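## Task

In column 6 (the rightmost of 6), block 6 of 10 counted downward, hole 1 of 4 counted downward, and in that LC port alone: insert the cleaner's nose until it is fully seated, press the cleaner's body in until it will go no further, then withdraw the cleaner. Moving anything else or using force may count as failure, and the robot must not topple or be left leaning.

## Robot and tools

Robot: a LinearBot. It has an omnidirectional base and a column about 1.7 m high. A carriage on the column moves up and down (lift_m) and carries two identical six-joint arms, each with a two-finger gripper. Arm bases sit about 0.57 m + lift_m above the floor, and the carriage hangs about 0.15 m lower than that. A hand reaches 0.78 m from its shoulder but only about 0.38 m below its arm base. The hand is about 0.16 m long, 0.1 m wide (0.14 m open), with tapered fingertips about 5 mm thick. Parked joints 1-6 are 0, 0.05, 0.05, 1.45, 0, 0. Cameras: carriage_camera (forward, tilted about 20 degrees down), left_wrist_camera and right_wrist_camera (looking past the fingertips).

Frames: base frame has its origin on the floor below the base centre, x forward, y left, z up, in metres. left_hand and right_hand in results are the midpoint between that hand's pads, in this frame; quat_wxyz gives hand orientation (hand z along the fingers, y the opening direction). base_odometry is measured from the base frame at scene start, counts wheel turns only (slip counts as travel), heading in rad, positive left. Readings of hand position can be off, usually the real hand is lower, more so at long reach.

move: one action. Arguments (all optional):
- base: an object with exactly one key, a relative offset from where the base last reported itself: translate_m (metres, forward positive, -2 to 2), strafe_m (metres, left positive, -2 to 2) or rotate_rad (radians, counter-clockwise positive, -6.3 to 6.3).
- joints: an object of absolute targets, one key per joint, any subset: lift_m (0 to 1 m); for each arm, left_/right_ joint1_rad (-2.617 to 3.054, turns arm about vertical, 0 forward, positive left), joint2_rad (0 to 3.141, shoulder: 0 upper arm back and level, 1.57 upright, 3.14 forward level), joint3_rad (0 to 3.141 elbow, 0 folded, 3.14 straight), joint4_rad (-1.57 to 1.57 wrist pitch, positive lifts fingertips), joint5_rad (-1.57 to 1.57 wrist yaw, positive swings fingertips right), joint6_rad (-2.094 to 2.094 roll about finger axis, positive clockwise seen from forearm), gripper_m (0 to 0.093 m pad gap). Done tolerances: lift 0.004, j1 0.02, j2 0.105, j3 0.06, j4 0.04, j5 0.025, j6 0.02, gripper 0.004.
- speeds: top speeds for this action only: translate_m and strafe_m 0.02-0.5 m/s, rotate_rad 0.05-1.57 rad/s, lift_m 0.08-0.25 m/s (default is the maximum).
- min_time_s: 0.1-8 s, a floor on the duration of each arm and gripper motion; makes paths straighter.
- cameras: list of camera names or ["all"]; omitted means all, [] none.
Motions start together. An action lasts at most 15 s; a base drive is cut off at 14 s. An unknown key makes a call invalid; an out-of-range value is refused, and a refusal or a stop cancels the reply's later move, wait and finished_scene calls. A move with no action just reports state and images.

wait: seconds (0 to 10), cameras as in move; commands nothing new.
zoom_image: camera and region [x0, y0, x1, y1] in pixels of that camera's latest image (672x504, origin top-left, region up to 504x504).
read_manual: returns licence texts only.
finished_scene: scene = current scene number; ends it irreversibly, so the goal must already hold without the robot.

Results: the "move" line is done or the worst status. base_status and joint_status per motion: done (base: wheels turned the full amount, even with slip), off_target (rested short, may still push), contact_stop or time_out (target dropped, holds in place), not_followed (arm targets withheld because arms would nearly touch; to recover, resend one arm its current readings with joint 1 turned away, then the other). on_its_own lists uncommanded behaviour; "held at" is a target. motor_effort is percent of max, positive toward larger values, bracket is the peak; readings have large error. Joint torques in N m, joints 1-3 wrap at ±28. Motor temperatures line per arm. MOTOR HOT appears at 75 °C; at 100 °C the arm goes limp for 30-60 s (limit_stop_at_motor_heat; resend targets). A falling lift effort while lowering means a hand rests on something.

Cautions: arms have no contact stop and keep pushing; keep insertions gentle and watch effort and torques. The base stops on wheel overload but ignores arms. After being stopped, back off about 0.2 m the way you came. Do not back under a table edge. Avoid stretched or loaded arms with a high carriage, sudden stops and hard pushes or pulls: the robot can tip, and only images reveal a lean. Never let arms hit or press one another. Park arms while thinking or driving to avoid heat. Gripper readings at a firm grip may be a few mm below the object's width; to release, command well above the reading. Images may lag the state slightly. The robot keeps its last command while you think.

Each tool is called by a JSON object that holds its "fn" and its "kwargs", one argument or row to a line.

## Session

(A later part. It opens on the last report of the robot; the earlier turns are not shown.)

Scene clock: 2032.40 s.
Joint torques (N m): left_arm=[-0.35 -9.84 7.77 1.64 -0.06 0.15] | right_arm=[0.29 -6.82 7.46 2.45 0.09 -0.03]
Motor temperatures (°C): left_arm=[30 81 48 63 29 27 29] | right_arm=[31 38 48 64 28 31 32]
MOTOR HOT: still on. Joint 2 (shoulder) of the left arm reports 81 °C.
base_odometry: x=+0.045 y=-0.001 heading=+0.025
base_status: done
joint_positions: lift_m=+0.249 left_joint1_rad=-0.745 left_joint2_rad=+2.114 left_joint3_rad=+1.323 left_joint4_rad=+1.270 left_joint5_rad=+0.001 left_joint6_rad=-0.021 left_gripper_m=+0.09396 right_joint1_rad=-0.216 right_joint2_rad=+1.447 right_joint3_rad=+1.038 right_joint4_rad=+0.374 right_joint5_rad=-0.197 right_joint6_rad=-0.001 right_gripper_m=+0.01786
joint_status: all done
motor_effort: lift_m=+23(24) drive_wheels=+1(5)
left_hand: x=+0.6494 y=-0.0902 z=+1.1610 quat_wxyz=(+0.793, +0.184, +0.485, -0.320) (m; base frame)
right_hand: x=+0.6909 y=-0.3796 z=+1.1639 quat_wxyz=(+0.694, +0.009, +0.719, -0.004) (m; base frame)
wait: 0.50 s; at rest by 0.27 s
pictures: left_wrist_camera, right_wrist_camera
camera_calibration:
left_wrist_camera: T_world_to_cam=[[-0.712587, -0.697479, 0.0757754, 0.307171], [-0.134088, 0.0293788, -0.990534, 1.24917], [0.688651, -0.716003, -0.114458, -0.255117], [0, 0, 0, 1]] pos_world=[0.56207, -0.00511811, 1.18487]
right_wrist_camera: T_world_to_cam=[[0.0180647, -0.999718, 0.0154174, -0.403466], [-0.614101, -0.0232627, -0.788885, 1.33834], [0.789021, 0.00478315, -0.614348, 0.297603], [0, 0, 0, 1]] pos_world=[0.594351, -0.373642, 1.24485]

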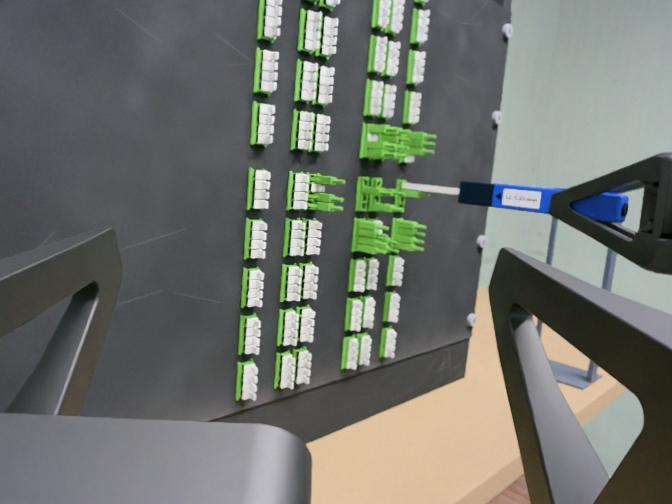

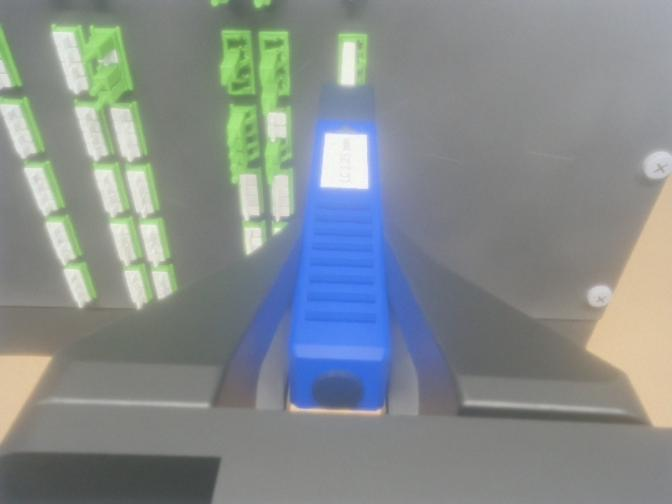

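{"fn": "move", "kwargs": {
  "base": {"translate_m": 0.0015},
  "speeds": {"translate_m": 0.02},
  "cameras": []
}}

{"fn": "wait", "kwargs": {
  "seconds": 0.5,
  "cameras": ["left_wrist_camera", "right_wrist_camera"]
}}

{"fn": "zoom_image", "kwargs": {
  "camera": "right_wrist_camera",
  "region": [334, 30, 369, 65]
}}

{"fn": "zoom_image", "kwargs": {
  "camera": "left_wrist_camera",
  "region": [385, 165, 445, 225]
}}

Scene clock: 2083.90 s.
Joint torques (N m): left_arm=[-0.21 -10.06 7.77 1.69 -0.05 0.15] | right_arm=[0.1 -6.94 7.56 2.4 0.04 -0.05]
Motor temperatures (°C): left_arm=[30 81 48 63 29 27 29] | right_arm=[31 38 48 64 28 31 32]
move: done
MOTOR HOT: still on. Joint 2 (shoulder) of the left arm reports 81 °C.
base_odometry: x=+0.047 y=-0.001 heading=+0.025
base_status: done
joint_positions: lift_m=+0.249 left_joint1_rad=-0.745 left_joint2_rad=+2.114 left_joint3_rad=+1.323 left_joint4_rad=+1.270 left_joint5_rad=+0.001 left_joint6_rad=-0.021 left_gripper_m=+0.09396 right_joint1_rad=-0.216 right_joint2_rad=+1.447 right_joint3_rad=+1.038 right_joint4_rad=+0.374 right_joint5_rad=-0.196 right_joint6_rad=-0.001 right_gripper_m=+0.01786
joint_status: not commanded
motor_effort: lift_m=+23(24) drive_wheels=+1(6)
left_hand: x=+0.6494 y=-0.0902 z=+1.1610 quat_wxyz=(+0.793, +0.184, +0.485, -0.320) (m; base frame)
right_hand: x=+0.6909 y=-0.3798 z=+1.1640 quat_wxyz=(+0.695, +0.010, +0.719, -0.005) (m; base frame)
pictures: none
No camera images: "cameras" was empty.

Scene clock: 2084.40 s.
Joint torques (N m): left_arm=[-0.34 -9.98 7.77 1.66 -0.05 0.15] | right_arm=[0.27 -6.82 7.32 2.44 0.02 -0.03]
Motor temperatures (°C): left_arm=[30 81 48 63 29 27 29] | right_arm=[31 38 48 64 28 31 32]
MOTOR HOT: still on. Joint 2 (shoulder) of the left arm reports 81 °C.
base_odometry: x=+0.047 y=-0.001 heading=+0.025
base_status: done
joint_positions: lift_m=+0.249 left_joint1_rad=-0.745 left_joint2_rad=+2.114 left_joint3_rad=+1.323 left_joint4_rad=+1.270 left_joint5_rad=+0.001 left_joint6_rad=-0.021 left_gripper_m=+0.09396 right_joint1_rad=-0.216 right_joint2_rad=+1.447 right_joint3_rad=+1.038 right_joint4_rad=+0.374 right_joint5_rad=-0.195 right_joint6_rad=-0.001 right_gripper_m=+0.01786
joint_status: not commanded
motor_effort: lift_m=+23(24) drive_wheels=+2(6)
left_hand: x=+0.6494 y=-0.0902 z=+1.1610 quat_wxyz=(+0.793, +0.184, +0.485, -0.320) (m; base frame)
right_hand: x=+0.6909 y=-0.3798 z=+1.1640 quat_wxyz=(+0.695, +0.010, +0.719, -0.005) (m; base frame)
wait: 0.50 s; at rest by 0.27 s
pictures: left_wrist_camera, right_wrist_camera
camera_calibration:
left_wrist_camera: T_world_to_cam=[[-0.712587, -0.697479, 0.0757754, 0.307171], [-0.134088, 0.0293788, -0.990534, 1.24917], [0.688651, -0.716003, -0.114458, -0.255117], [0, 0, 0, 1]] pos_world=[0.56207, -0.00511811, 1.18487]
right_wrist_camera: T_world_to_cam=[[0.0165453, -0.999741, 0.0156133, -0.402912], [-0.613862, -0.0224827, -0.789093, 1.33877], [0.78924, 0.0034714, -0.614075, 0.296779], [0, 0, 0, 1]] pos_world=[0.594257, -0.373739, 1.24495]

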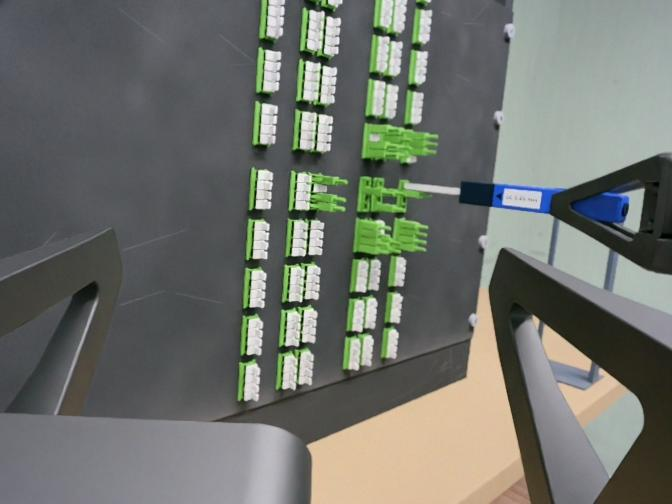

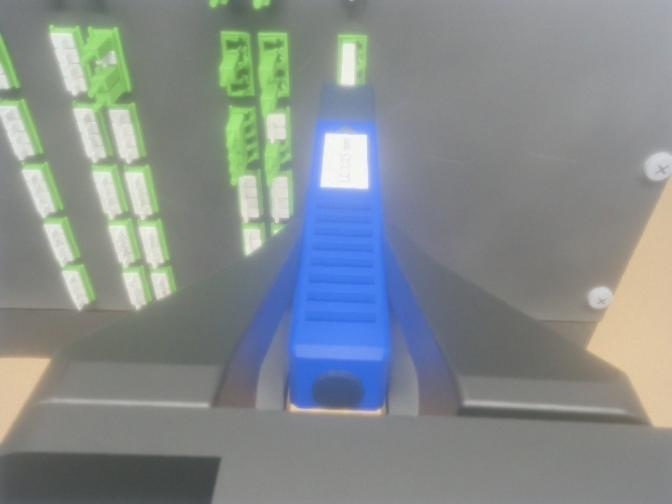

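Scaled by 14.400 from the camera's 672x504 image, which has a finer 960x720 frame.

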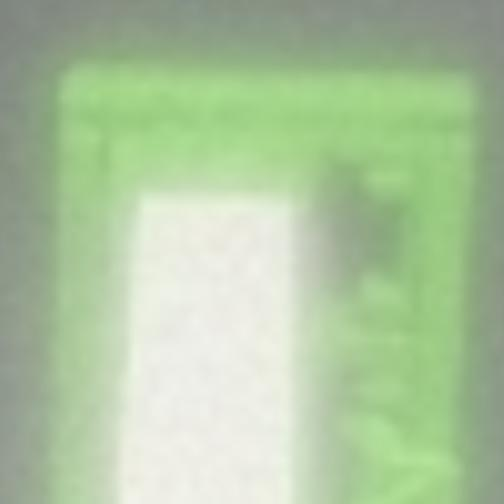

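Scaled by 8.400 from the camera's 672x504 image, which has a finer 960x720 frame.

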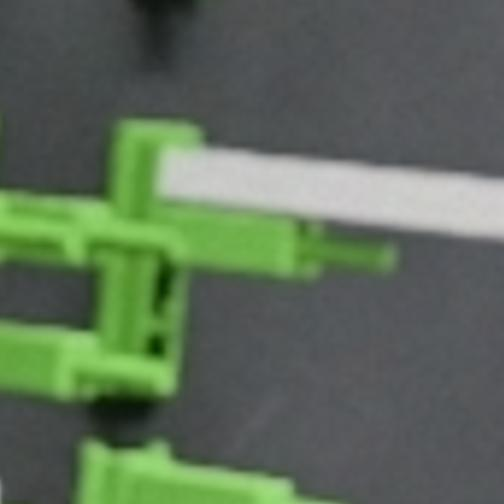

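{"fn": "move", "kwargs": {
  "joints": {"right_joint5_rad": -0.187},
  "cameras": []
}}

{"fn": "wait", "kwargs": {
  "seconds": 0.5,
  "cameras": ["left_wrist_camera", "right_wrist_camera"]
}}

{"fn": "zoom_image", "kwargs": {
  "camera": "right_wrist_camera",
  "region": [334, 30, 369, 65]
}}

{"fn": "zoom_image", "kwargs": {
  "camera": "left_wrist_camera",
  "region": [385, 165, 445, 225]
}}

Scene clock: 2110.07 s.
Joint torques (N m): left_arm=[-0.35 -10.03 7.76 1.66 -0.05 0.15] | right_arm=[0.2 -6.8 7.39 2.47 0.16 -0.02]
Motor temperatures (°C): left_arm=[30 81 48 63 29 27 29] | right_arm=[31 38 48 64 28 31 32]
move: done
MOTOR HOT: still on. Joint 2 (shoulder) of the left arm reports 81 °C.
base_odometry: x=+0.047 y=-0.001 heading=+0.025
base_status: not commanded
joint_positions: lift_m=+0.249 left_joint1_rad=-0.745 left_joint2_rad=+2.114 left_joint3_rad=+1.323 left_joint4_rad=+1.270 left_joint5_rad=+0.001 left_joint6_rad=-0.021 left_gripper_m=+0.09396 right_joint1_rad=-0.216 right_joint2_rad=+1.447 right_joint3_rad=+1.038 right_joint4_rad=+0.374 right_joint5_rad=-0.194 right_joint6_rad=-0.001 right_gripper_m=+0.01786
joint_status: all done
motor_effort: lift_m=+24(24) drive_wheels=+0(3)
left_hand: x=+0.6494 y=-0.0902 z=+1.1610 quat_wxyz=(+0.793, +0.184, +0.485, -0.320) (m; base frame)
right_hand: x=+0.6909 y=-0.3800 z=+1.1640 quat_wxyz=(+0.695, +0.010, +0.719, -0.005) (m; base frame)
pictures: none
No camera images: "cameras" was empty.

Scene clock: 2110.57 s.
Joint torques (N m): left_arm=[-0.35 -10.03 7.76 1.66 -0.05 0.14] | right_arm=[0.32 -6.79 7.43 2.45 0.14 -0.03]
Motor temperatures (°C): left_arm=[30 81 48 63 29 27 29] | right_arm=[31 38 48 64 28 31 32]
MOTOR HOT: still on. Joint 2 (shoulder) of the left arm reports 81 °C.
base_odometry: x=+0.047 y=-0.001 heading=+0.025
base_status: not commanded
joint_positions: lift_m=+0.249 left_joint1_rad=-0.745 left_joint2_rad=+2.114 left_joint3_rad=+1.323 left_joint4_rad=+1.270 left_joint5_rad=+0.001 left_joint6_rad=-0.021 left_gripper_m=+0.09396 right_joint1_rad=-0.216 right_joint2_rad=+1.447 right_joint3_rad=+1.038 right_joint4_rad=+0.374 right_joint5_rad=-0.194 right_joint6_rad=-0.001 right_gripper_m=+0.01786
joint_status: all done
motor_effort: lift_m=+23(24) drive_wheels=+2(3)
left_hand: x=+0.6494 y=-0.0902 z=+1.1610 quat_wxyz=(+0.793, +0.184, +0.485, -0.320) (m; base frame)
right_hand: x=+0.6909 y=-0.3800 z=+1.1640 quat_wxyz=(+0.695, +0.010, +0.719, -0.005) (m; base frame)
wait: 0.50 s; at rest by 0.27 s
pictures: left_wrist_camera, right_wrist_camera
camera_calibration:
left_wrist_camera: T_world_to_cam=[[-0.712587, -0.697479, 0.0757754, 0.307171], [-0.134088, 0.0293788, -0.990534, 1.24917], [0.688651, -0.716003, -0.114458, -0.255117], [0, 0, 0, 1]] pos_world=[0.56207, -0.00511811, 1.18487]
right_wrist_camera: T_world_to_cam=[[0.0154057, -0.999759, 0.0156311, -0.402362], [-0.613885, -0.0217969, -0.789094, 1.33904], [0.789245, 0.00256086, -0.614073, 0.29643], [0, 0, 0, 1]] pos_world=[0.594262, -0.373837, 1.24495]

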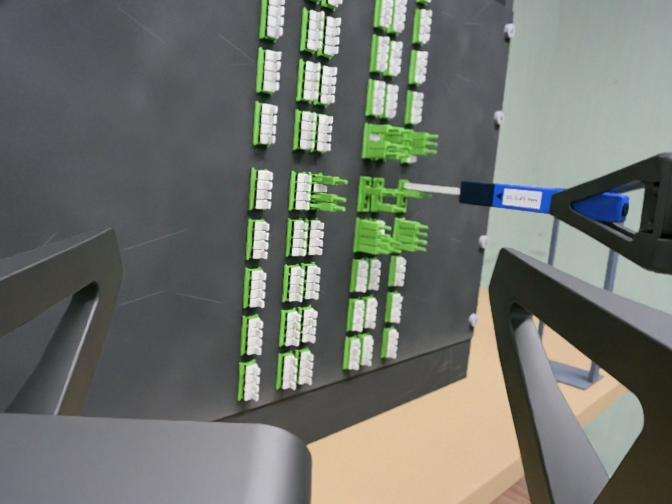

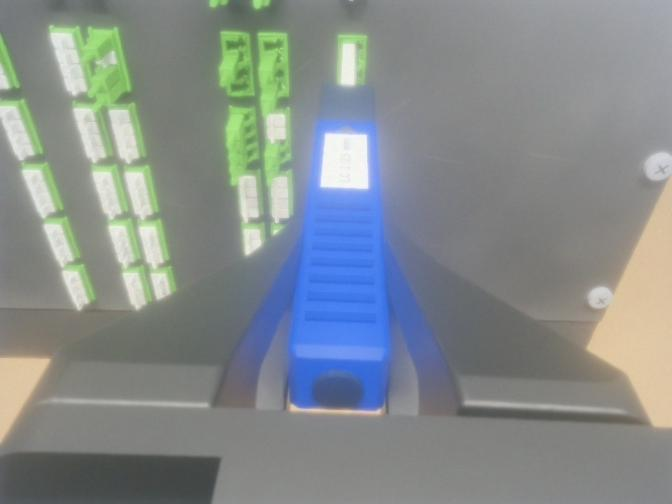

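Scaled by 14.400 from the camera's 672x504 image, which has a finer 960x720 frame.

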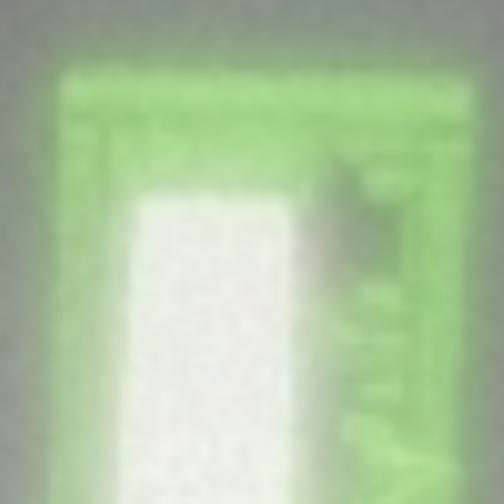

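Scaled by 8.400 from the camera's 672x504 image, which has a finer 960x720 frame.

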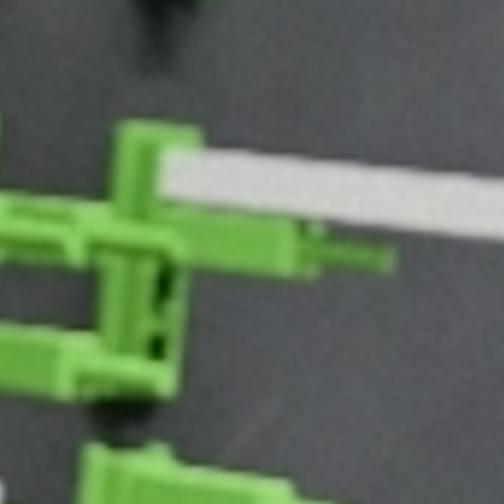

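{"fn": "move", "kwargs": {
  "joints": {"right_joint5_rad": -0.183},
  "cameras": []
}}

{"fn": "wait", "kwargs": {
  "seconds": 0.5,
  "cameras": ["left_wrist_camera", "right_wrist_camera"]
}}

{"fn": "zoom_image", "kwargs": {
  "camera": "right_wrist_camera",
  "region": [334, 30, 369, 65]
}}

{"fn": "zoom_image", "kwargs": {
  "camera": "left_wrist_camera",
  "region": [385, 165, 445, 225]
}}

Scene clock: 2121.07 s.
Joint torques (N m): left_arm=[-0.34 -10.03 7.77 1.66 -0.06 0.15] | right_arm=[0.34 -6.68 7.62 2.47 0.15 -0.08]
Motor temperatures (°C): left_arm=[30 81 48 63 29 27 29] | right_arm=[31 38 48 64 28 31 32]
move: done
MOTOR HOT: still on. Joint 2 (shoulder) of the left arm reports 81 °C.
base_odometry: x=+0.047 y=-0.001 heading=+0.025
base_status: not commanded
joint_positions: lift_m=+0.249 left_joint1_rad=-0.745 left_joint2_rad=+2.114 left_joint3_rad=+1.323 left_joint4_rad=+1.270 left_joint5_rad=+0.001 left_joint6_rad=-0.021 left_gripper_m=+0.09396 right_joint1_rad=-0.216 right_joint2_rad=+1.447 right_joint3_rad=+1.038 right_joint4_rad=+0.374 right_joint5_rad=-0.192 right_joint6_rad=-0.001 right_gripper_m=+0.01786
joint_status: all done
motor_effort: lift_m=+23(24) drive_wheels=+2(3)
left_hand: x=+0.6494 y=-0.0902 z=+1.1610 quat_wxyz=(+0.793, +0.184, +0.485, -0.320) (m; base frame)
right_hand: x=+0.6909 y=-0.3803 z=+1.1640 quat_wxyz=(+0.695, +0.011, +0.719, -0.006) (m; base frame)
pictures: none
No camera images: "cameras" was empty.

Scene clock: 2121.57 s.
Joint torques (N m): left_arm=[-0.35 -10.04 7.77 1.66 -0.06 0.15] | right_arm=[0.17 -6.79 7.31 2.44 0.21 -0.05]
Motor temperatures (°C): left_arm=[30 81 48 63 29 27 29] | right_arm=[31 38 48 64 28 31 32]
MOTOR HOT: still on. Joint 2 (shoulder) of the left arm reports 81 °C.
base_odometry: x=+0.047 y=-0.001 heading=+0.025
base_status: not commanded
joint_positions: lift_m=+0.249 left_joint1_rad=-0.745 left_joint2_rad=+2.114 left_joint3_rad=+1.323 left_joint4_rad=+1.270 left_joint5_rad=+0.001 left_joint6_rad=-0.021 left_gripper_m=+0.09396 right_joint1_rad=-0.216 right_joint2_rad=+1.447 right_joint3_rad=+1.038 right_joint4_rad=+0.374 right_joint5_rad=-0.192 right_joint6_rad=-0.001 right_gripper_m=+0.01786
joint_status: all done
motor_effort: lift_m=+23(24) drive_wheels=+1(3)
left_hand: x=+0.6494 y=-0.0902 z=+1.1610 quat_wxyz=(+0.793, +0.184, +0.485, -0.320) (m; base frame)
right_hand: x=+0.6909 y=-0.3803 z=+1.1640 quat_wxyz=(+0.695, +0.011, +0.719, -0.006) (m; base frame)
wait: 0.50 s; at rest by 0.27 s
pictures: left_wrist_camera, right_wrist_camera
camera_calibration:
left_wrist_camera: T_world_to_cam=[[-0.712587, -0.697479, 0.0757754, 0.307171], [-0.134088, 0.0293788, -0.990534, 1.24917], [0.688651, -0.716003, -0.114458, -0.255117], [0, 0, 0, 1]] pos_world=[0.56207, -0.00511811, 1.18487]
right_wrist_camera: T_world_to_cam=[[0.0134073, -0.999787, 0.0156958, -0.401461], [-0.613972, -0.020621, -0.789058, 1.33949], [0.789214, 0.000942327, -0.614118, 0.295892], [0, 0, 0, 1]] pos_world=[0.59427, -0.374032, 1.24495]

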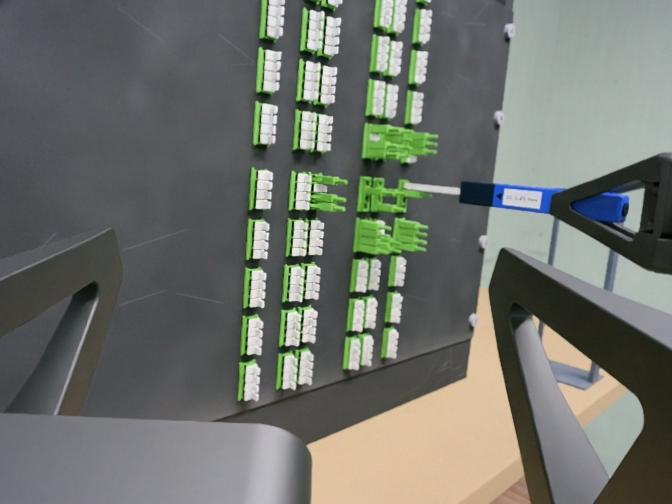

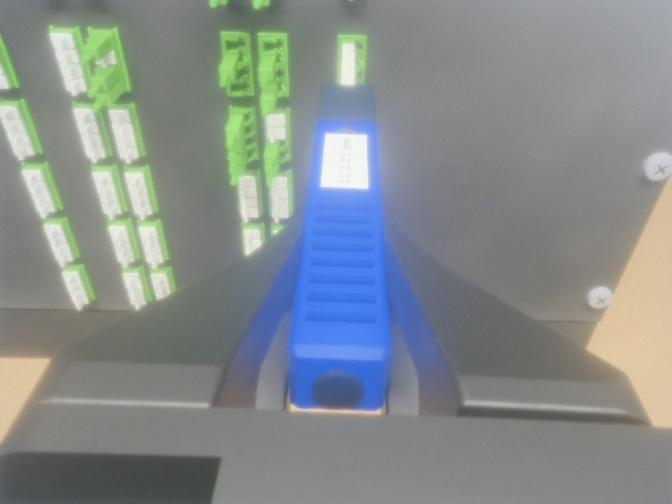

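Scaled by 14.400 from the camera's 672x504 image, which has a finer 960x720 frame.

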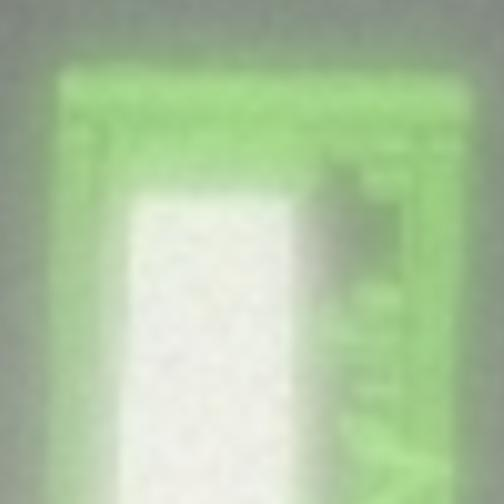

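Scaled by 8.400 from the camera's 672x504 image, which has a finer 960x720 frame.

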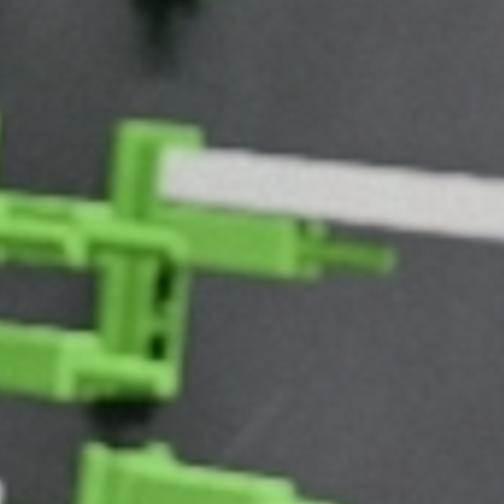

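{"fn": "zoom_image", "kwargs": {
  "camera": "right_wrist_camera",
  "region": [257, 27, 292, 62]
}}

{"fn": "zoom_image", "kwargs": {
  "camera": "right_wrist_camera",
  "region": [219, 27, 254, 62]
}}

Scaled by 14.400 from the camera's 672x504 image, which has a finer 960x720 frame.

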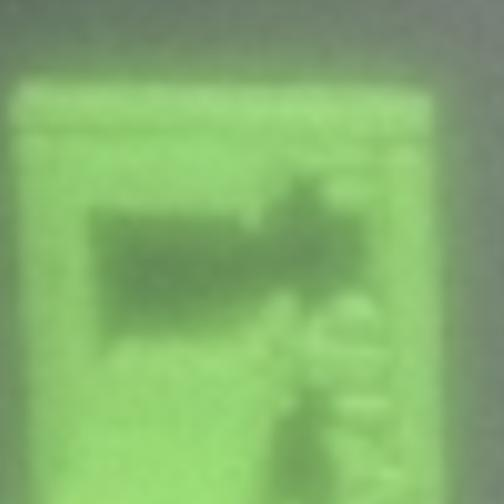

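Scaled by 14.400 from the camera's 672x504 image, which has a finer 960x720 frame.

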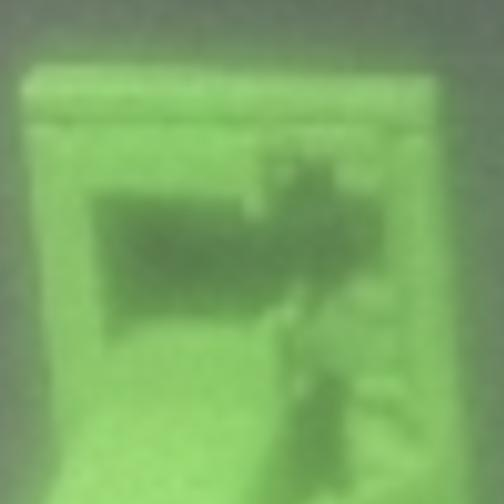

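{"fn": "move", "kwargs": {
  "base": {"translate_m": 0.003},
  "speeds": {"translate_m": 0.02},
  "cameras": []
}}

{"fn": "wait", "kwargs": {
  "seconds": 0.5,
  "cameras": ["left_wrist_camera", "right_wrist_camera"]
}}

{"fn": "zoom_image", "kwargs": {
  "camera": "right_wrist_camera",
  "region": [334, 30, 369, 65]
}}

{"fn": "zoom_image", "kwargs": {
  "camera": "left_wrist_camera",
  "region": [385, 165, 445, 225]
}}

Scene clock: 2197.63 s.
Joint torques (N m): left_arm=[-0.39 -10.09 7.76 1.7 -0.05 0.15] | right_arm=[0.43 -6.63 7.43 2.52 0.17 -0.05]
Motor temperatures (°C): left_arm=[30 81 48 63 29 27 29] | right_arm=[31 38 48 63 28 31 32]
move: done
MOTOR HOT: still on. Joint 2 (shoulder) of the left arm reports 81 °C.
base_odometry: x=+0.050 y=-0.001 heading=+0.026
base_status: done
joint_positions: lift_m=+0.249 left_joint1_rad=-0.745 left_joint2_rad=+2.114 left_joint3_rad=+1.323 left_joint4_rad=+1.271 left_joint5_rad=+0.000 left_joint6_rad=-0.021 left_gripper_m=+0.09396 right_joint1_rad=-0.216 right_joint2_rad=+1.447 right_joint3_rad=+1.038 right_joint4_rad=+0.375 right_joint5_rad=-0.190 right_joint6_rad=-0.001 right_gripper_m=+0.01786
joint_status: not commanded
motor_effort: lift_m=+23(24) drive_wheels=+3(9)
left_hand: x=+0.6495 y=-0.0899 z=+1.1611 quat_wxyz=(+0.793, +0.184, +0.485, -0.320) (m; base frame)
right_hand: x=+0.6909 y=-0.3807 z=+1.1640 quat_wxyz=(+0.695, +0.012, +0.719, -0.007) (m; base frame)
pictures: none
No camera images: "cameras" was empty.

Scene clock: 2198.13 s.
Joint torques (N m): left_arm=[-0.39 -9.98 7.77 1.72 -0.05 0.15] | right_arm=[0.27 -6.69 7.46 2.47 0.15 -0.03]
Motor temperatures (°C): left_arm=[30 81 48 63 29 27 29] | right_arm=[31 38 48 63 28 31 32]
MOTOR HOT: still on. Joint 2 (shoulder) of the left arm reports 81 °C.
base_odometry: x=+0.050 y=-0.001 heading=+0.026
base_status: done
joint_positions: lift_m=+0.249 left_joint1_rad=-0.745 left_joint2_rad=+2.114 left_joint3_rad=+1.323 left_joint4_rad=+1.271 left_joint5_rad=+0.000 left_joint6_rad=-0.021 left_gripper_m=+0.09396 right_joint1_rad=-0.216 right_joint2_rad=+1.447 right_joint3_rad=+1.038 right_joint4_rad=+0.375 right_joint5_rad=-0.189 right_joint6_rad=-0.001 right_gripper_m=+0.01786
joint_status: not commanded
motor_effort: lift_m=+23(24) drive_wheels=-4(9)
left_hand: x=+0.6495 y=-0.0899 z=+1.1610 quat_wxyz=(+0.793, +0.184, +0.485, -0.320) (m; base frame)
right_hand: x=+0.6909 y=-0.3808 z=+1.1640 quat_wxyz=(+0.695, +0.012, +0.719, -0.007) (m; base frame)
wait: 0.50 s; at rest by 0.27 s
pictures: left_wrist_camera, right_wrist_camera
camera_calibration:
left_wrist_camera: T_world_to_cam=[[-0.712094, -0.697971, 0.0758885, 0.306968], [-0.133904, 0.0289114, -0.990572, 1.24911], [0.689196, -0.715543, -0.114049, -0.255831], [0, 0, 0, 1]] pos_world=[0.562169, -0.00491685, 1.18487]
right_wrist_camera: T_world_to_cam=[[0.0107477, -0.999816, 0.0159085, -0.400352], [-0.613733, -0.019156, -0.789281, 1.34025], [0.789441, -0.00128058, -0.613826, 0.294613], [0, 0, 0, 1]] pos_world=[0.594281, -0.374227, 1.24505]

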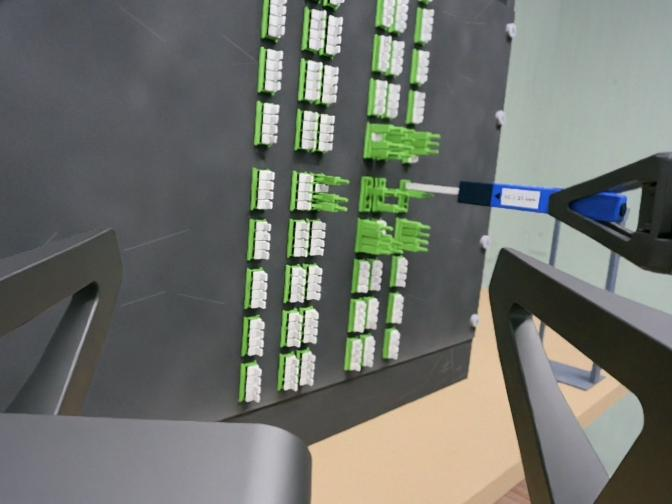

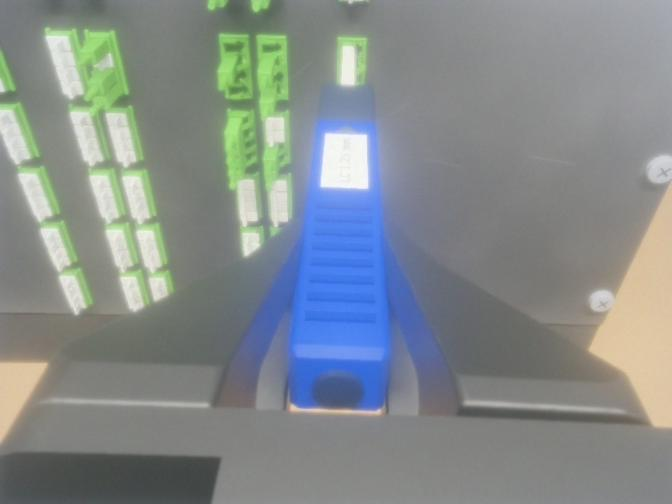

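Scaled by 14.400 from the camera's 672x504 image, which has a finer 960x720 frame.

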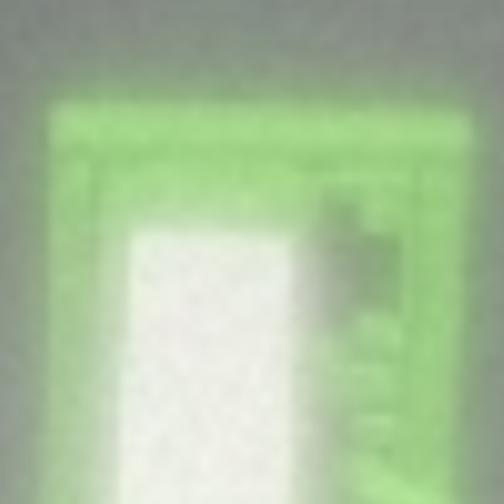

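Scaled by 8.400 from the camera's 672x504 image, which has a finer 960x720 frame.

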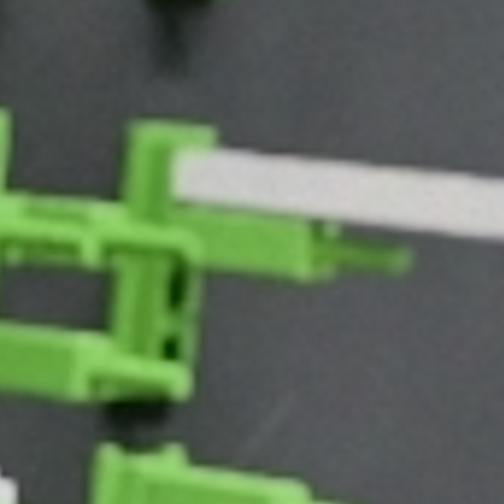

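{"fn": "move", "kwargs": {
  "base": {"translate_m": 0.003},
  "joints": {"right_joint5_rad": -0.191},
  "speeds": {"translate_m": 0.02},
  "cameras": []
}}

{"fn": "wait", "kwargs": {
  "seconds": 0.5,
  "cameras": ["left_wrist_camera", "right_wrist_camera"]
}}

{"fn": "zoom_image", "kwargs": {
  "camera": "right_wrist_camera",
  "region": [334, 30, 369, 65]
}}

{"fn": "zoom_image", "kwargs": {
  "camera": "left_wrist_camera",
  "region": [385, 150, 465, 230]
}}

Scene clock: 2210.07 s.
Joint torques (N m): left_arm=[-0.55 -10.04 7.77 1.68 -0.05 0.15] | right_arm=[0.17 -6.89 7.47 2.45 0.06 -0.08]
Motor temperatures (°C): left_arm=[30 81 48 63 29 27 29] | right_arm=[31 38 48 63 28 31 32]
move: done
MOTOR HOT: still on. Joint 2 (shoulder) of the left arm reports 81 °C.
base_odometry: x=+0.053 y=-0.001 heading=+0.026
base_status: done
joint_positions: lift_m=+0.249 left_joint1_rad=-0.744 left_joint2_rad=+2.114 left_joint3_rad=+1.323 left_joint4_rad=+1.271 left_joint5_rad=+0.000 left_joint6_rad=-0.021 left_gripper_m=+0.09396 right_joint1_rad=-0.216 right_joint2_rad=+1.447 right_joint3_rad=+1.038 right_joint4_rad=+0.375 right_joint5_rad=-0.189 right_joint6_rad=-0.001 right_gripper_m=+0.01786
joint_status: all done
motor_effort: lift_m=+23(24) drive_wheels=-2(10)
left_hand: x=+0.6498 y=-0.0896 z=+1.1611 quat_wxyz=(+0.793, +0.184, +0.485, -0.319) (m; base frame)
right_hand: x=+0.6909 y=-0.3808 z=+1.1641 quat_wxyz=(+0.695, +0.012, +0.719, -0.007) (m; base frame)
pictures: none
No camera images: "cameras" was empty.

Scene clock: 2210.57 s.
Joint torques (N m): left_arm=[-0.43 -10.03 7.77 1.65 -0.05 0.15] | right_arm=[0.35 -6.76 7.39 2.39 0.1 -0.02]
Motor temperatures (°C): left_arm=[30 81 48 63 29 27 29] | right_arm=[31 38 48 63 28 31 32]
MOTOR HOT: still on. Joint 2 (shoulder) of the left arm reports 81 °C.
base_odometry: x=+0.053 y=-0.001 heading=+0.026
base_status: done
joint_positions: lift_m=+0.249 left_joint1_rad=-0.744 left_joint2_rad=+2.114 left_joint3_rad=+1.323 left_joint4_rad=+1.271 left_joint5_rad=+0.000 left_joint6_rad=-0.021 left_gripper_m=+0.09396 right_joint1_rad=-0.216 right_joint2_rad=+1.447 right_joint3_rad=+1.038 right_joint4_rad=+0.375 right_joint5_rad=-0.189 right_joint6_rad=-0.001 right_gripper_m=+0.01786
joint_status: all done
motor_effort: lift_m=+23(24) drive_wheels=-5(10)
left_hand: x=+0.6498 y=-0.0896 z=+1.1610 quat_wxyz=(+0.793, +0.184, +0.485, -0.319) (m; base frame)
right_hand: x=+0.6909 y=-0.3808 z=+1.1641 quat_wxyz=(+0.695, +0.012, +0.719, -0.007) (m; base frame)
wait: 0.50 s; at rest by 0.27 s
pictures: left_wrist_camera, right_wrist_camera
camera_calibration:
left_wrist_camera: T_world_to_cam=[[-0.711541, -0.69853, 0.0759288, 0.30703], [-0.133964, 0.0287861, -0.990568, 1.24917], [0.689755, -0.715002, -0.11406, -0.25612], [0, 0, 0, 1]] pos_world=[0.562468, -0.00461599, 1.18487]
right_wrist_camera: T_world_to_cam=[[0.0108033, -0.999814, 0.0159901, -0.400386], [-0.613399, -0.0192551, -0.789538, 1.34034], [0.789699, -0.00127868, -0.613493, 0.294047], [0, 0, 0, 1]] pos_world=[0.59428, -0.374127, 1.24505]

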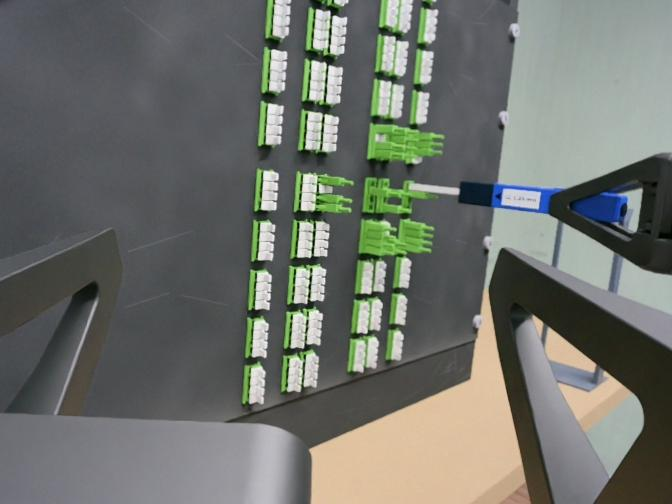

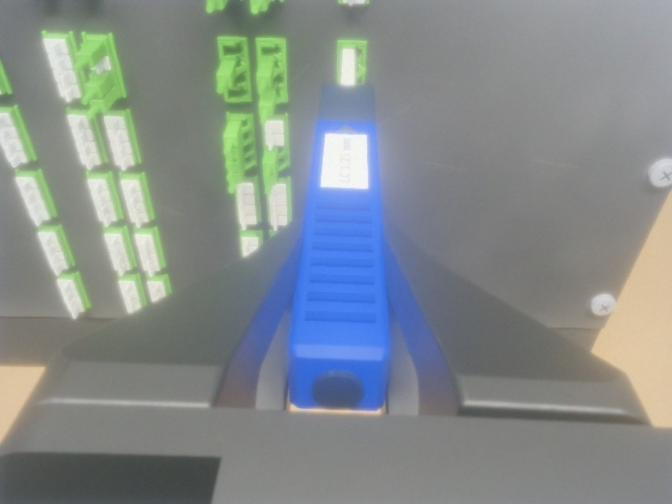

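Scaled by 14.400 from the camera's 672x504 image, which has a finer 960x720 frame.

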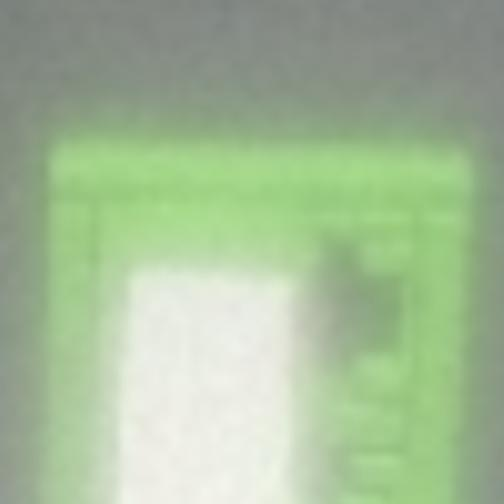

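Scaled by 6.300 from the camera's 672x504 image, which has a finer 960x720 frame.

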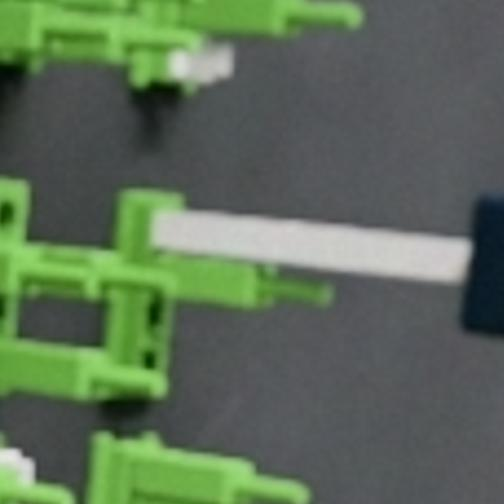

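{"fn": "move", "kwargs": {
  "base": {"translate_m": 0.002},
  "speeds": {"translate_m": 0.02},
  "cameras": []
}}

{"fn": "wait", "kwargs": {
  "seconds": 0.5,
  "cameras": []
}}

Scene clock: 2216.80 s.
Joint torques (N m): left_arm=[-0.47 -10.04 7.77 1.65 -0.05 0.15] | right_arm=[0.42 -6.91 7.51 2.43 0.05 -0.09]
Motor temperatures (°C): left_arm=[30 81 48 63 29 27 29] | right_arm=[31 38 48 63 28 31 32]
move: done
MOTOR HOT: still on. Joint 2 (shoulder) of the left arm reports 81 °C.
base_odometry: x=+0.054 y=+0.000 heading=+0.026
base_status: done
joint_positions: lift_m=+0.249 left_joint1_rad=-0.744 left_joint2_rad=+2.114 left_joint3_rad=+1.323 left_joint4_rad=+1.271 left_joint5_rad=+0.000 left_joint6_rad=-0.021 left_gripper_m=+0.09396 right_joint1_rad=-0.216 right_joint2_rad=+1.447 right_joint3_rad=+1.038 right_joint4_rad=+0.375 right_joint5_rad=-0.188 right_joint6_rad=-0.001 right_gripper_m=+0.01786
joint_status: not commanded
motor_effort: lift_m=+23(24) drive_wheels=+3(10)
left_hand: x=+0.6501 y=-0.0893 z=+1.1610 quat_wxyz=(+0.793, +0.183, +0.485, -0.319) (m; base frame)
right_hand: x=+0.6909 y=-0.3811 z=+1.1642 quat_wxyz=(+0.695, +0.012, +0.719, -0.008) (m; base frame)
pictures: none
No camera images: "cameras" was empty.

Scene clock: 2217.30 s.
Joint torques (N m): left_arm=[-0.39 -10.04 7.77 1.66 -0.05 0.15] | right_arm=[0.34 -6.78 7.47 2.42 0.05 -0.05]
Motor temperatures (°C): left_arm=[30 81 48 63 29 27 29] | right_arm=[31 38 48 63 28 31 32]
MOTOR HOT: still on. Joint 2 (shoulder) of the left arm reports 81 °C.
base_odometry: x=+0.054 y=+0.000 heading=+0.026
base_status: done
joint_positions: lift_m=+0.249 left_joint1_rad=-0.744 left_joint2_rad=+2.114 left_joint3_rad=+1.323 left_joint4_rad=+1.271 left_joint5_rad=+0.000 left_joint6_rad=-0.021 left_gripper_m=+0.09396 right_joint1_rad=-0.216 right_joint2_rad=+1.447 right_joint3_rad=+1.038 right_joint4_rad=+0.375 right_joint5_rad=-0.188 right_joint6_rad=-0.001 right_gripper_m=+0.01786
joint_status: not commanded
motor_effort: lift_m=+23(24) drive_wheels=-5(10)
left_hand: x=+0.6501 y=-0.0893 z=+1.1610 quat_wxyz=(+0.793, +0.183, +0.485, -0.319) (m; base frame)
right_hand: x=+0.6909 y=-0.3811 z=+1.1642 quat_wxyz=(+0.695, +0.012, +0.719, -0.008) (m; base frame)
wait: 0.50 s; at rest by 0.27 s
pictures: none
No camera images: "cameras" was empty.

{"fn": "move", "kwargs": {
  "base": {"translate_m": 0.002},
  "speeds": {"translate_m": 0.02},
  "cameras": []
}}

{"fn": "wait", "kwargs": {
  "seconds": 0.5,
  "cameras": ["left_wrist_camera", "right_wrist_camera"]
}}

{"fn": "zoom_image", "kwargs": {
  "camera": "right_wrist_camera",
  "region": [334, 30, 369, 65]
}}

{"fn": "zoom_image", "kwargs": {
  "camera": "left_wrist_camera",
  "region": [385, 150, 465, 230]
}}

Scene clock: 2226.83 s.
Joint torques (N m): left_arm=[-0.47 -10.04 7.71 1.66 -0.05 0.15] | right_arm=[0.28 -6.76 7.41 2.45 0.01 -0.08]
Motor temperatures (°C): left_arm=[30 81 48 63 29 27 29] | right_arm=[31 38 48 63 28 31 32]
move: done
MOTOR HOT: still on. Joint 2 (shoulder) of the left arm reports 81 °C.
base_odometry: x=+0.056 y=+0.000 heading=+0.027
base_status: done
joint_positions: lift_m=+0.249 left_joint1_rad=-0.744 left_joint2_rad=+2.114 left_joint3_rad=+1.323 left_joint4_rad=+1.270 left_joint5_rad=+0.000 left_joint6_rad=-0.021 left_gripper_m=+0.09396 right_joint1_rad=-0.216 right_joint2_rad=+1.447 right_joint3_rad=+1.038 right_joint4_rad=+0.375 right_joint5_rad=-0.186 right_joint6_rad=-0.001 right_gripper_m=+0.01786
joint_status: not commanded
motor_effort: lift_m=+23(24) drive_wheels=+3(8)
left_hand: x=+0.6502 y=-0.0893 z=+1.1610 quat_wxyz=(+0.793, +0.184, +0.485, -0.319) (m; base frame)
right_hand: x=+0.6909 y=-0.3815 z=+1.1642 quat_wxyz=(+0.695, +0.013, +0.719, -0.009) (m; base frame)
pictures: none
No camera images: "cameras" was empty.

Scene clock: 2227.33 s.
Joint torques (N m): left_arm=[-0.39 -10.09 7.77 1.67 -0.05 0.15] | right_arm=[0.38 -6.78 7.61 2.45 0 -0.08]
Motor temperatures (°C): left_arm=[30 81 48 63 29 27 29] | right_arm=[31 38 48 63 28 31 32]
MOTOR HOT: still on. Joint 2 (shoulder) of the left arm reports 81 °C.
base_odometry: x=+0.056 y=+0.000 heading=+0.027
base_status: done
joint_positions: lift_m=+0.249 left_joint1_rad=-0.744 left_joint2_rad=+2.114 left_joint3_rad=+1.323 left_joint4_rad=+1.270 left_joint5_rad=+0.000 left_joint6_rad=-0.021 left_gripper_m=+0.09396 right_joint1_rad=-0.216 right_joint2_rad=+1.447 right_joint3_rad=+1.038 right_joint4_rad=+0.375 right_joint5_rad=-0.186 right_joint6_rad=-0.001 right_gripper_m=+0.01786
joint_status: not commanded
motor_effort: lift_m=+23(24) drive_wheels=+2(8)
left_hand: x=+0.6502 y=-0.0893 z=+1.1610 quat_wxyz=(+0.793, +0.184, +0.485, -0.319) (m; base frame)
right_hand: x=+0.6909 y=-0.3815 z=+1.1642 quat_wxyz=(+0.695, +0.013, +0.719, -0.009) (m; base frame)
wait: 0.50 s; at rest by 0.27 s
pictures: left_wrist_camera, right_wrist_camera
camera_calibration:
left_wrist_camera: T_world_to_cam=[[-0.711024, -0.699058, 0.0759165, 0.307104], [-0.134252, 0.0289809, -0.990523, 1.24932], [0.690233, -0.714477, -0.114456, -0.255981], [0, 0, 0, 1]] pos_world=[0.562768, -0.0044156, 1.18487]
right_wrist_camera: T_world_to_cam=[[0.00700324, -0.999844, 0.0162156, -0.398712], [-0.613217, -0.0171031, -0.789729, 1.3413], [0.789884, -0.004413, -0.613241, 0.292576], [0, 0, 0, 1]] pos_world=[0.594196, -0.374419, 1.24515]

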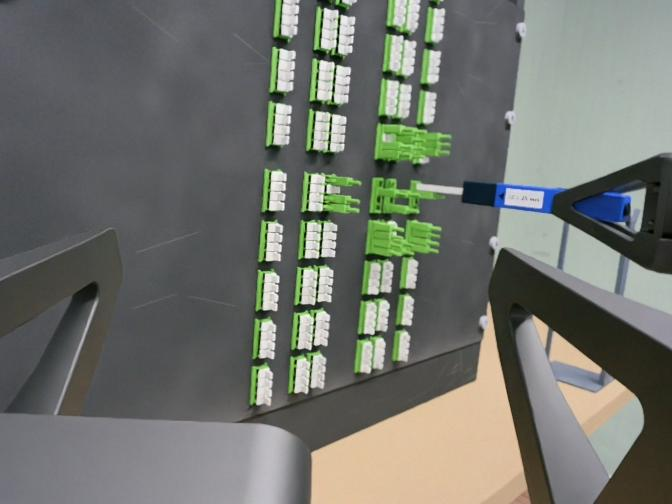

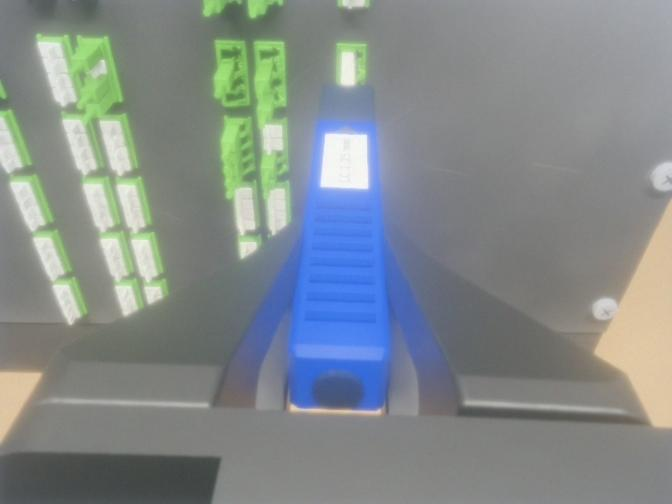

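Scaled by 14.400 from the camera's 672x504 image, which has a finer 960x720 frame.

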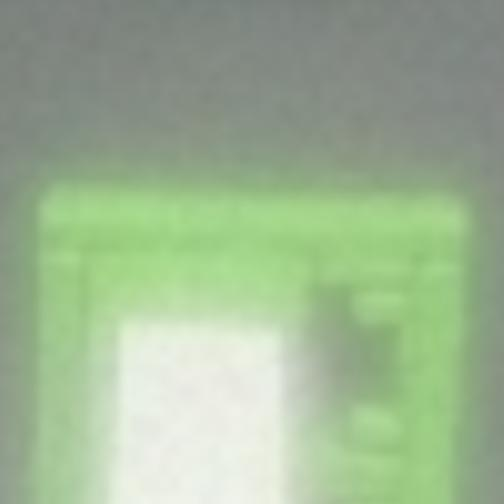

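Scaled by 6.300 from the camera's 672x504 image, which has a finer 960x720 frame.

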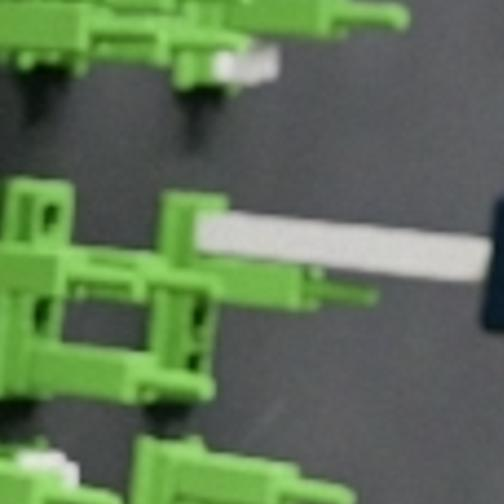

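{"fn": "move", "kwargs": {
  "base": {"translate_m": 0.003},
  "joints": {"right_joint5_rad": -0.187},
  "speeds": {"translate_m": 0.02},
  "cameras": []
}}

{"fn": "wait", "kwargs": {
  "seconds": 0.5,
  "cameras": ["left_wrist_camera", "right_wrist_camera"]
}}

{"fn": "zoom_image", "kwargs": {
  "camera": "right_wrist_camera",
  "region": [334, 35, 369, 70]
}}

{"fn": "zoom_image", "kwargs": {
  "camera": "left_wrist_camera",
  "region": [385, 150, 465, 230]
}}

Scene clock: 2241.77 s.
Joint torques (N m): left_arm=[-0.65 -10.06 7.77 1.65 -0.05 0.15] | right_arm=[0.28 -6.5 7.42 2.42 0.05 -0.07]
Motor temperatures (°C): left_arm=[30 81 48 63 29 27 29] | right_arm=[31 38 48 63 28 31 32]
move: done
MOTOR HOT: still on. Joint 2 (shoulder) of the left arm reports 81 °C.
base_odometry: x=+0.059 y=+0.000 heading=+0.027
base_status: done
joint_positions: lift_m=+0.249 left_joint1_rad=-0.744 left_joint2_rad=+2.114 left_joint3_rad=+1.323 left_joint4_rad=+1.271 left_joint5_rad=+0.000 left_joint6_rad=-0.021 left_gripper_m=+0.09396 right_joint1_rad=-0.216 right_joint2_rad=+1.447 right_joint3_rad=+1.038 right_joint4_rad=+0.375 right_joint5_rad=-0.184 right_joint6_rad=-0.001 right_gripper_m=+0.01786
joint_status: all done
motor_effort: lift_m=+23(24) drive_wheels=+4(10)
left_hand: x=+0.6501 y=-0.0892 z=+1.1611 quat_wxyz=(+0.793, +0.183, +0.485, -0.319) (m; base frame)
right_hand: x=+0.6909 y=-0.3817 z=+1.1642 quat_wxyz=(+0.695, +0.013, +0.719, -0.009) (m; base frame)
pictures: none
No camera images: "cameras" was empty.

Scene clock: 2242.27 s.
Joint torques (N m): left_arm=[-0.51 -9.89 7.77 1.64 -0.05 0.15] | right_arm=[0.2 -6.93 7.57 2.46 0.07 0.01]
Motor temperatures (°C): left_arm=[30 81 48 63 29 27 29] | right_arm=[31 38 48 63 28 31 32]
MOTOR HOT: still on. Joint 2 (shoulder) of the left arm reports 81 °C.
base_odometry: x=+0.059 y=+0.000 heading=+0.027
base_status: done
joint_positions: lift_m=+0.249 left_joint1_rad=-0.744 left_joint2_rad=+2.114 left_joint3_rad=+1.323 left_joint4_rad=+1.271 left_joint5_rad=+0.000 left_joint6_rad=-0.021 left_gripper_m=+0.09396 right_joint1_rad=-0.216 right_joint2_rad=+1.447 right_joint3_rad=+1.038 right_joint4_rad=+0.375 right_joint5_rad=-0.184 right_joint6_rad=-0.001 right_gripper_m=+0.01786
joint_status: all done
motor_effort: lift_m=+23(24) drive_wheels=+2(10)
left_hand: x=+0.6502 y=-0.0892 z=+1.1610 quat_wxyz=(+0.793, +0.183, +0.485, -0.319) (m; base frame)
right_hand: x=+0.6909 y=-0.3817 z=+1.1642 quat_wxyz=(+0.695, +0.013, +0.719, -0.009) (m; base frame)
wait: 0.50 s; at rest by 0.27 s
pictures: left_wrist_camera, right_wrist_camera
camera_calibration:
left_wrist_camera: T_world_to_cam=[[-0.710772, -0.699296, 0.0760823, 0.306693], [-0.134101, 0.0285303, -0.990557, 1.24926], [0.690522, -0.714262, -0.114055, -0.256548], [0, 0, 0, 1]] pos_world=[0.562667, -0.00441468, 1.18487]
right_wrist_camera: T_world_to_cam=[[0.00544292, -0.999854, 0.0161841, -0.397847], [-0.613295, -0.0161208, -0.789689, 1.34166], [0.789835, -0.00562738, -0.613293, 0.29221], [0, 0, 0, 1]] pos_world=[0.594203, -0.374516, 1.24515]

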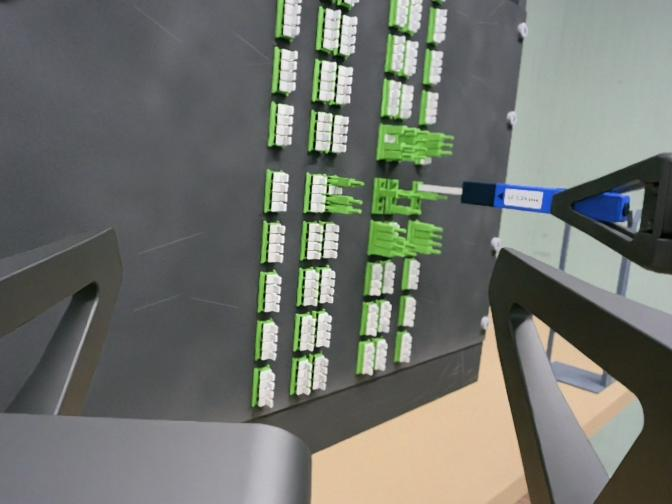

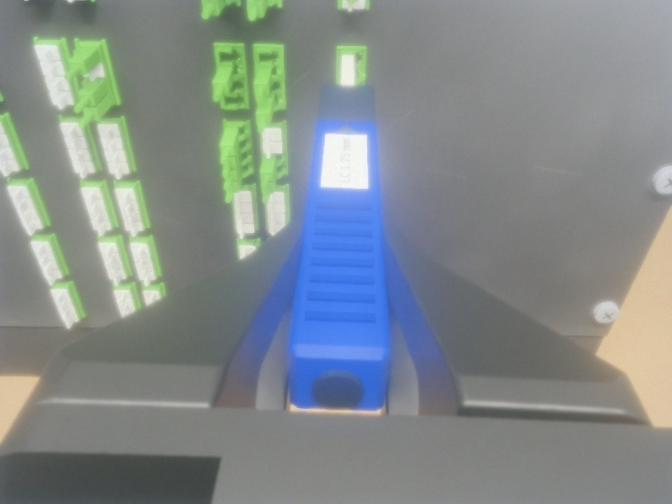

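Scaled by 14.400 from the camera's 672x504 image, which has a finer 960x720 frame.

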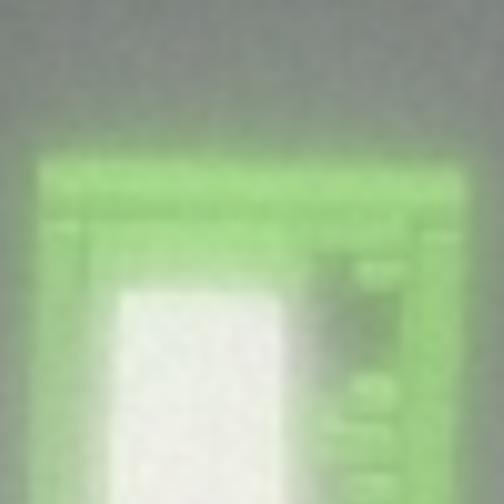

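Scaled by 6.300 from the camera's 672x504 image, which has a finer 960x720 frame.

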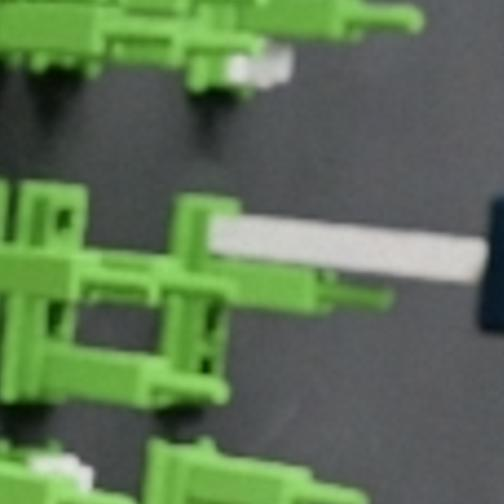

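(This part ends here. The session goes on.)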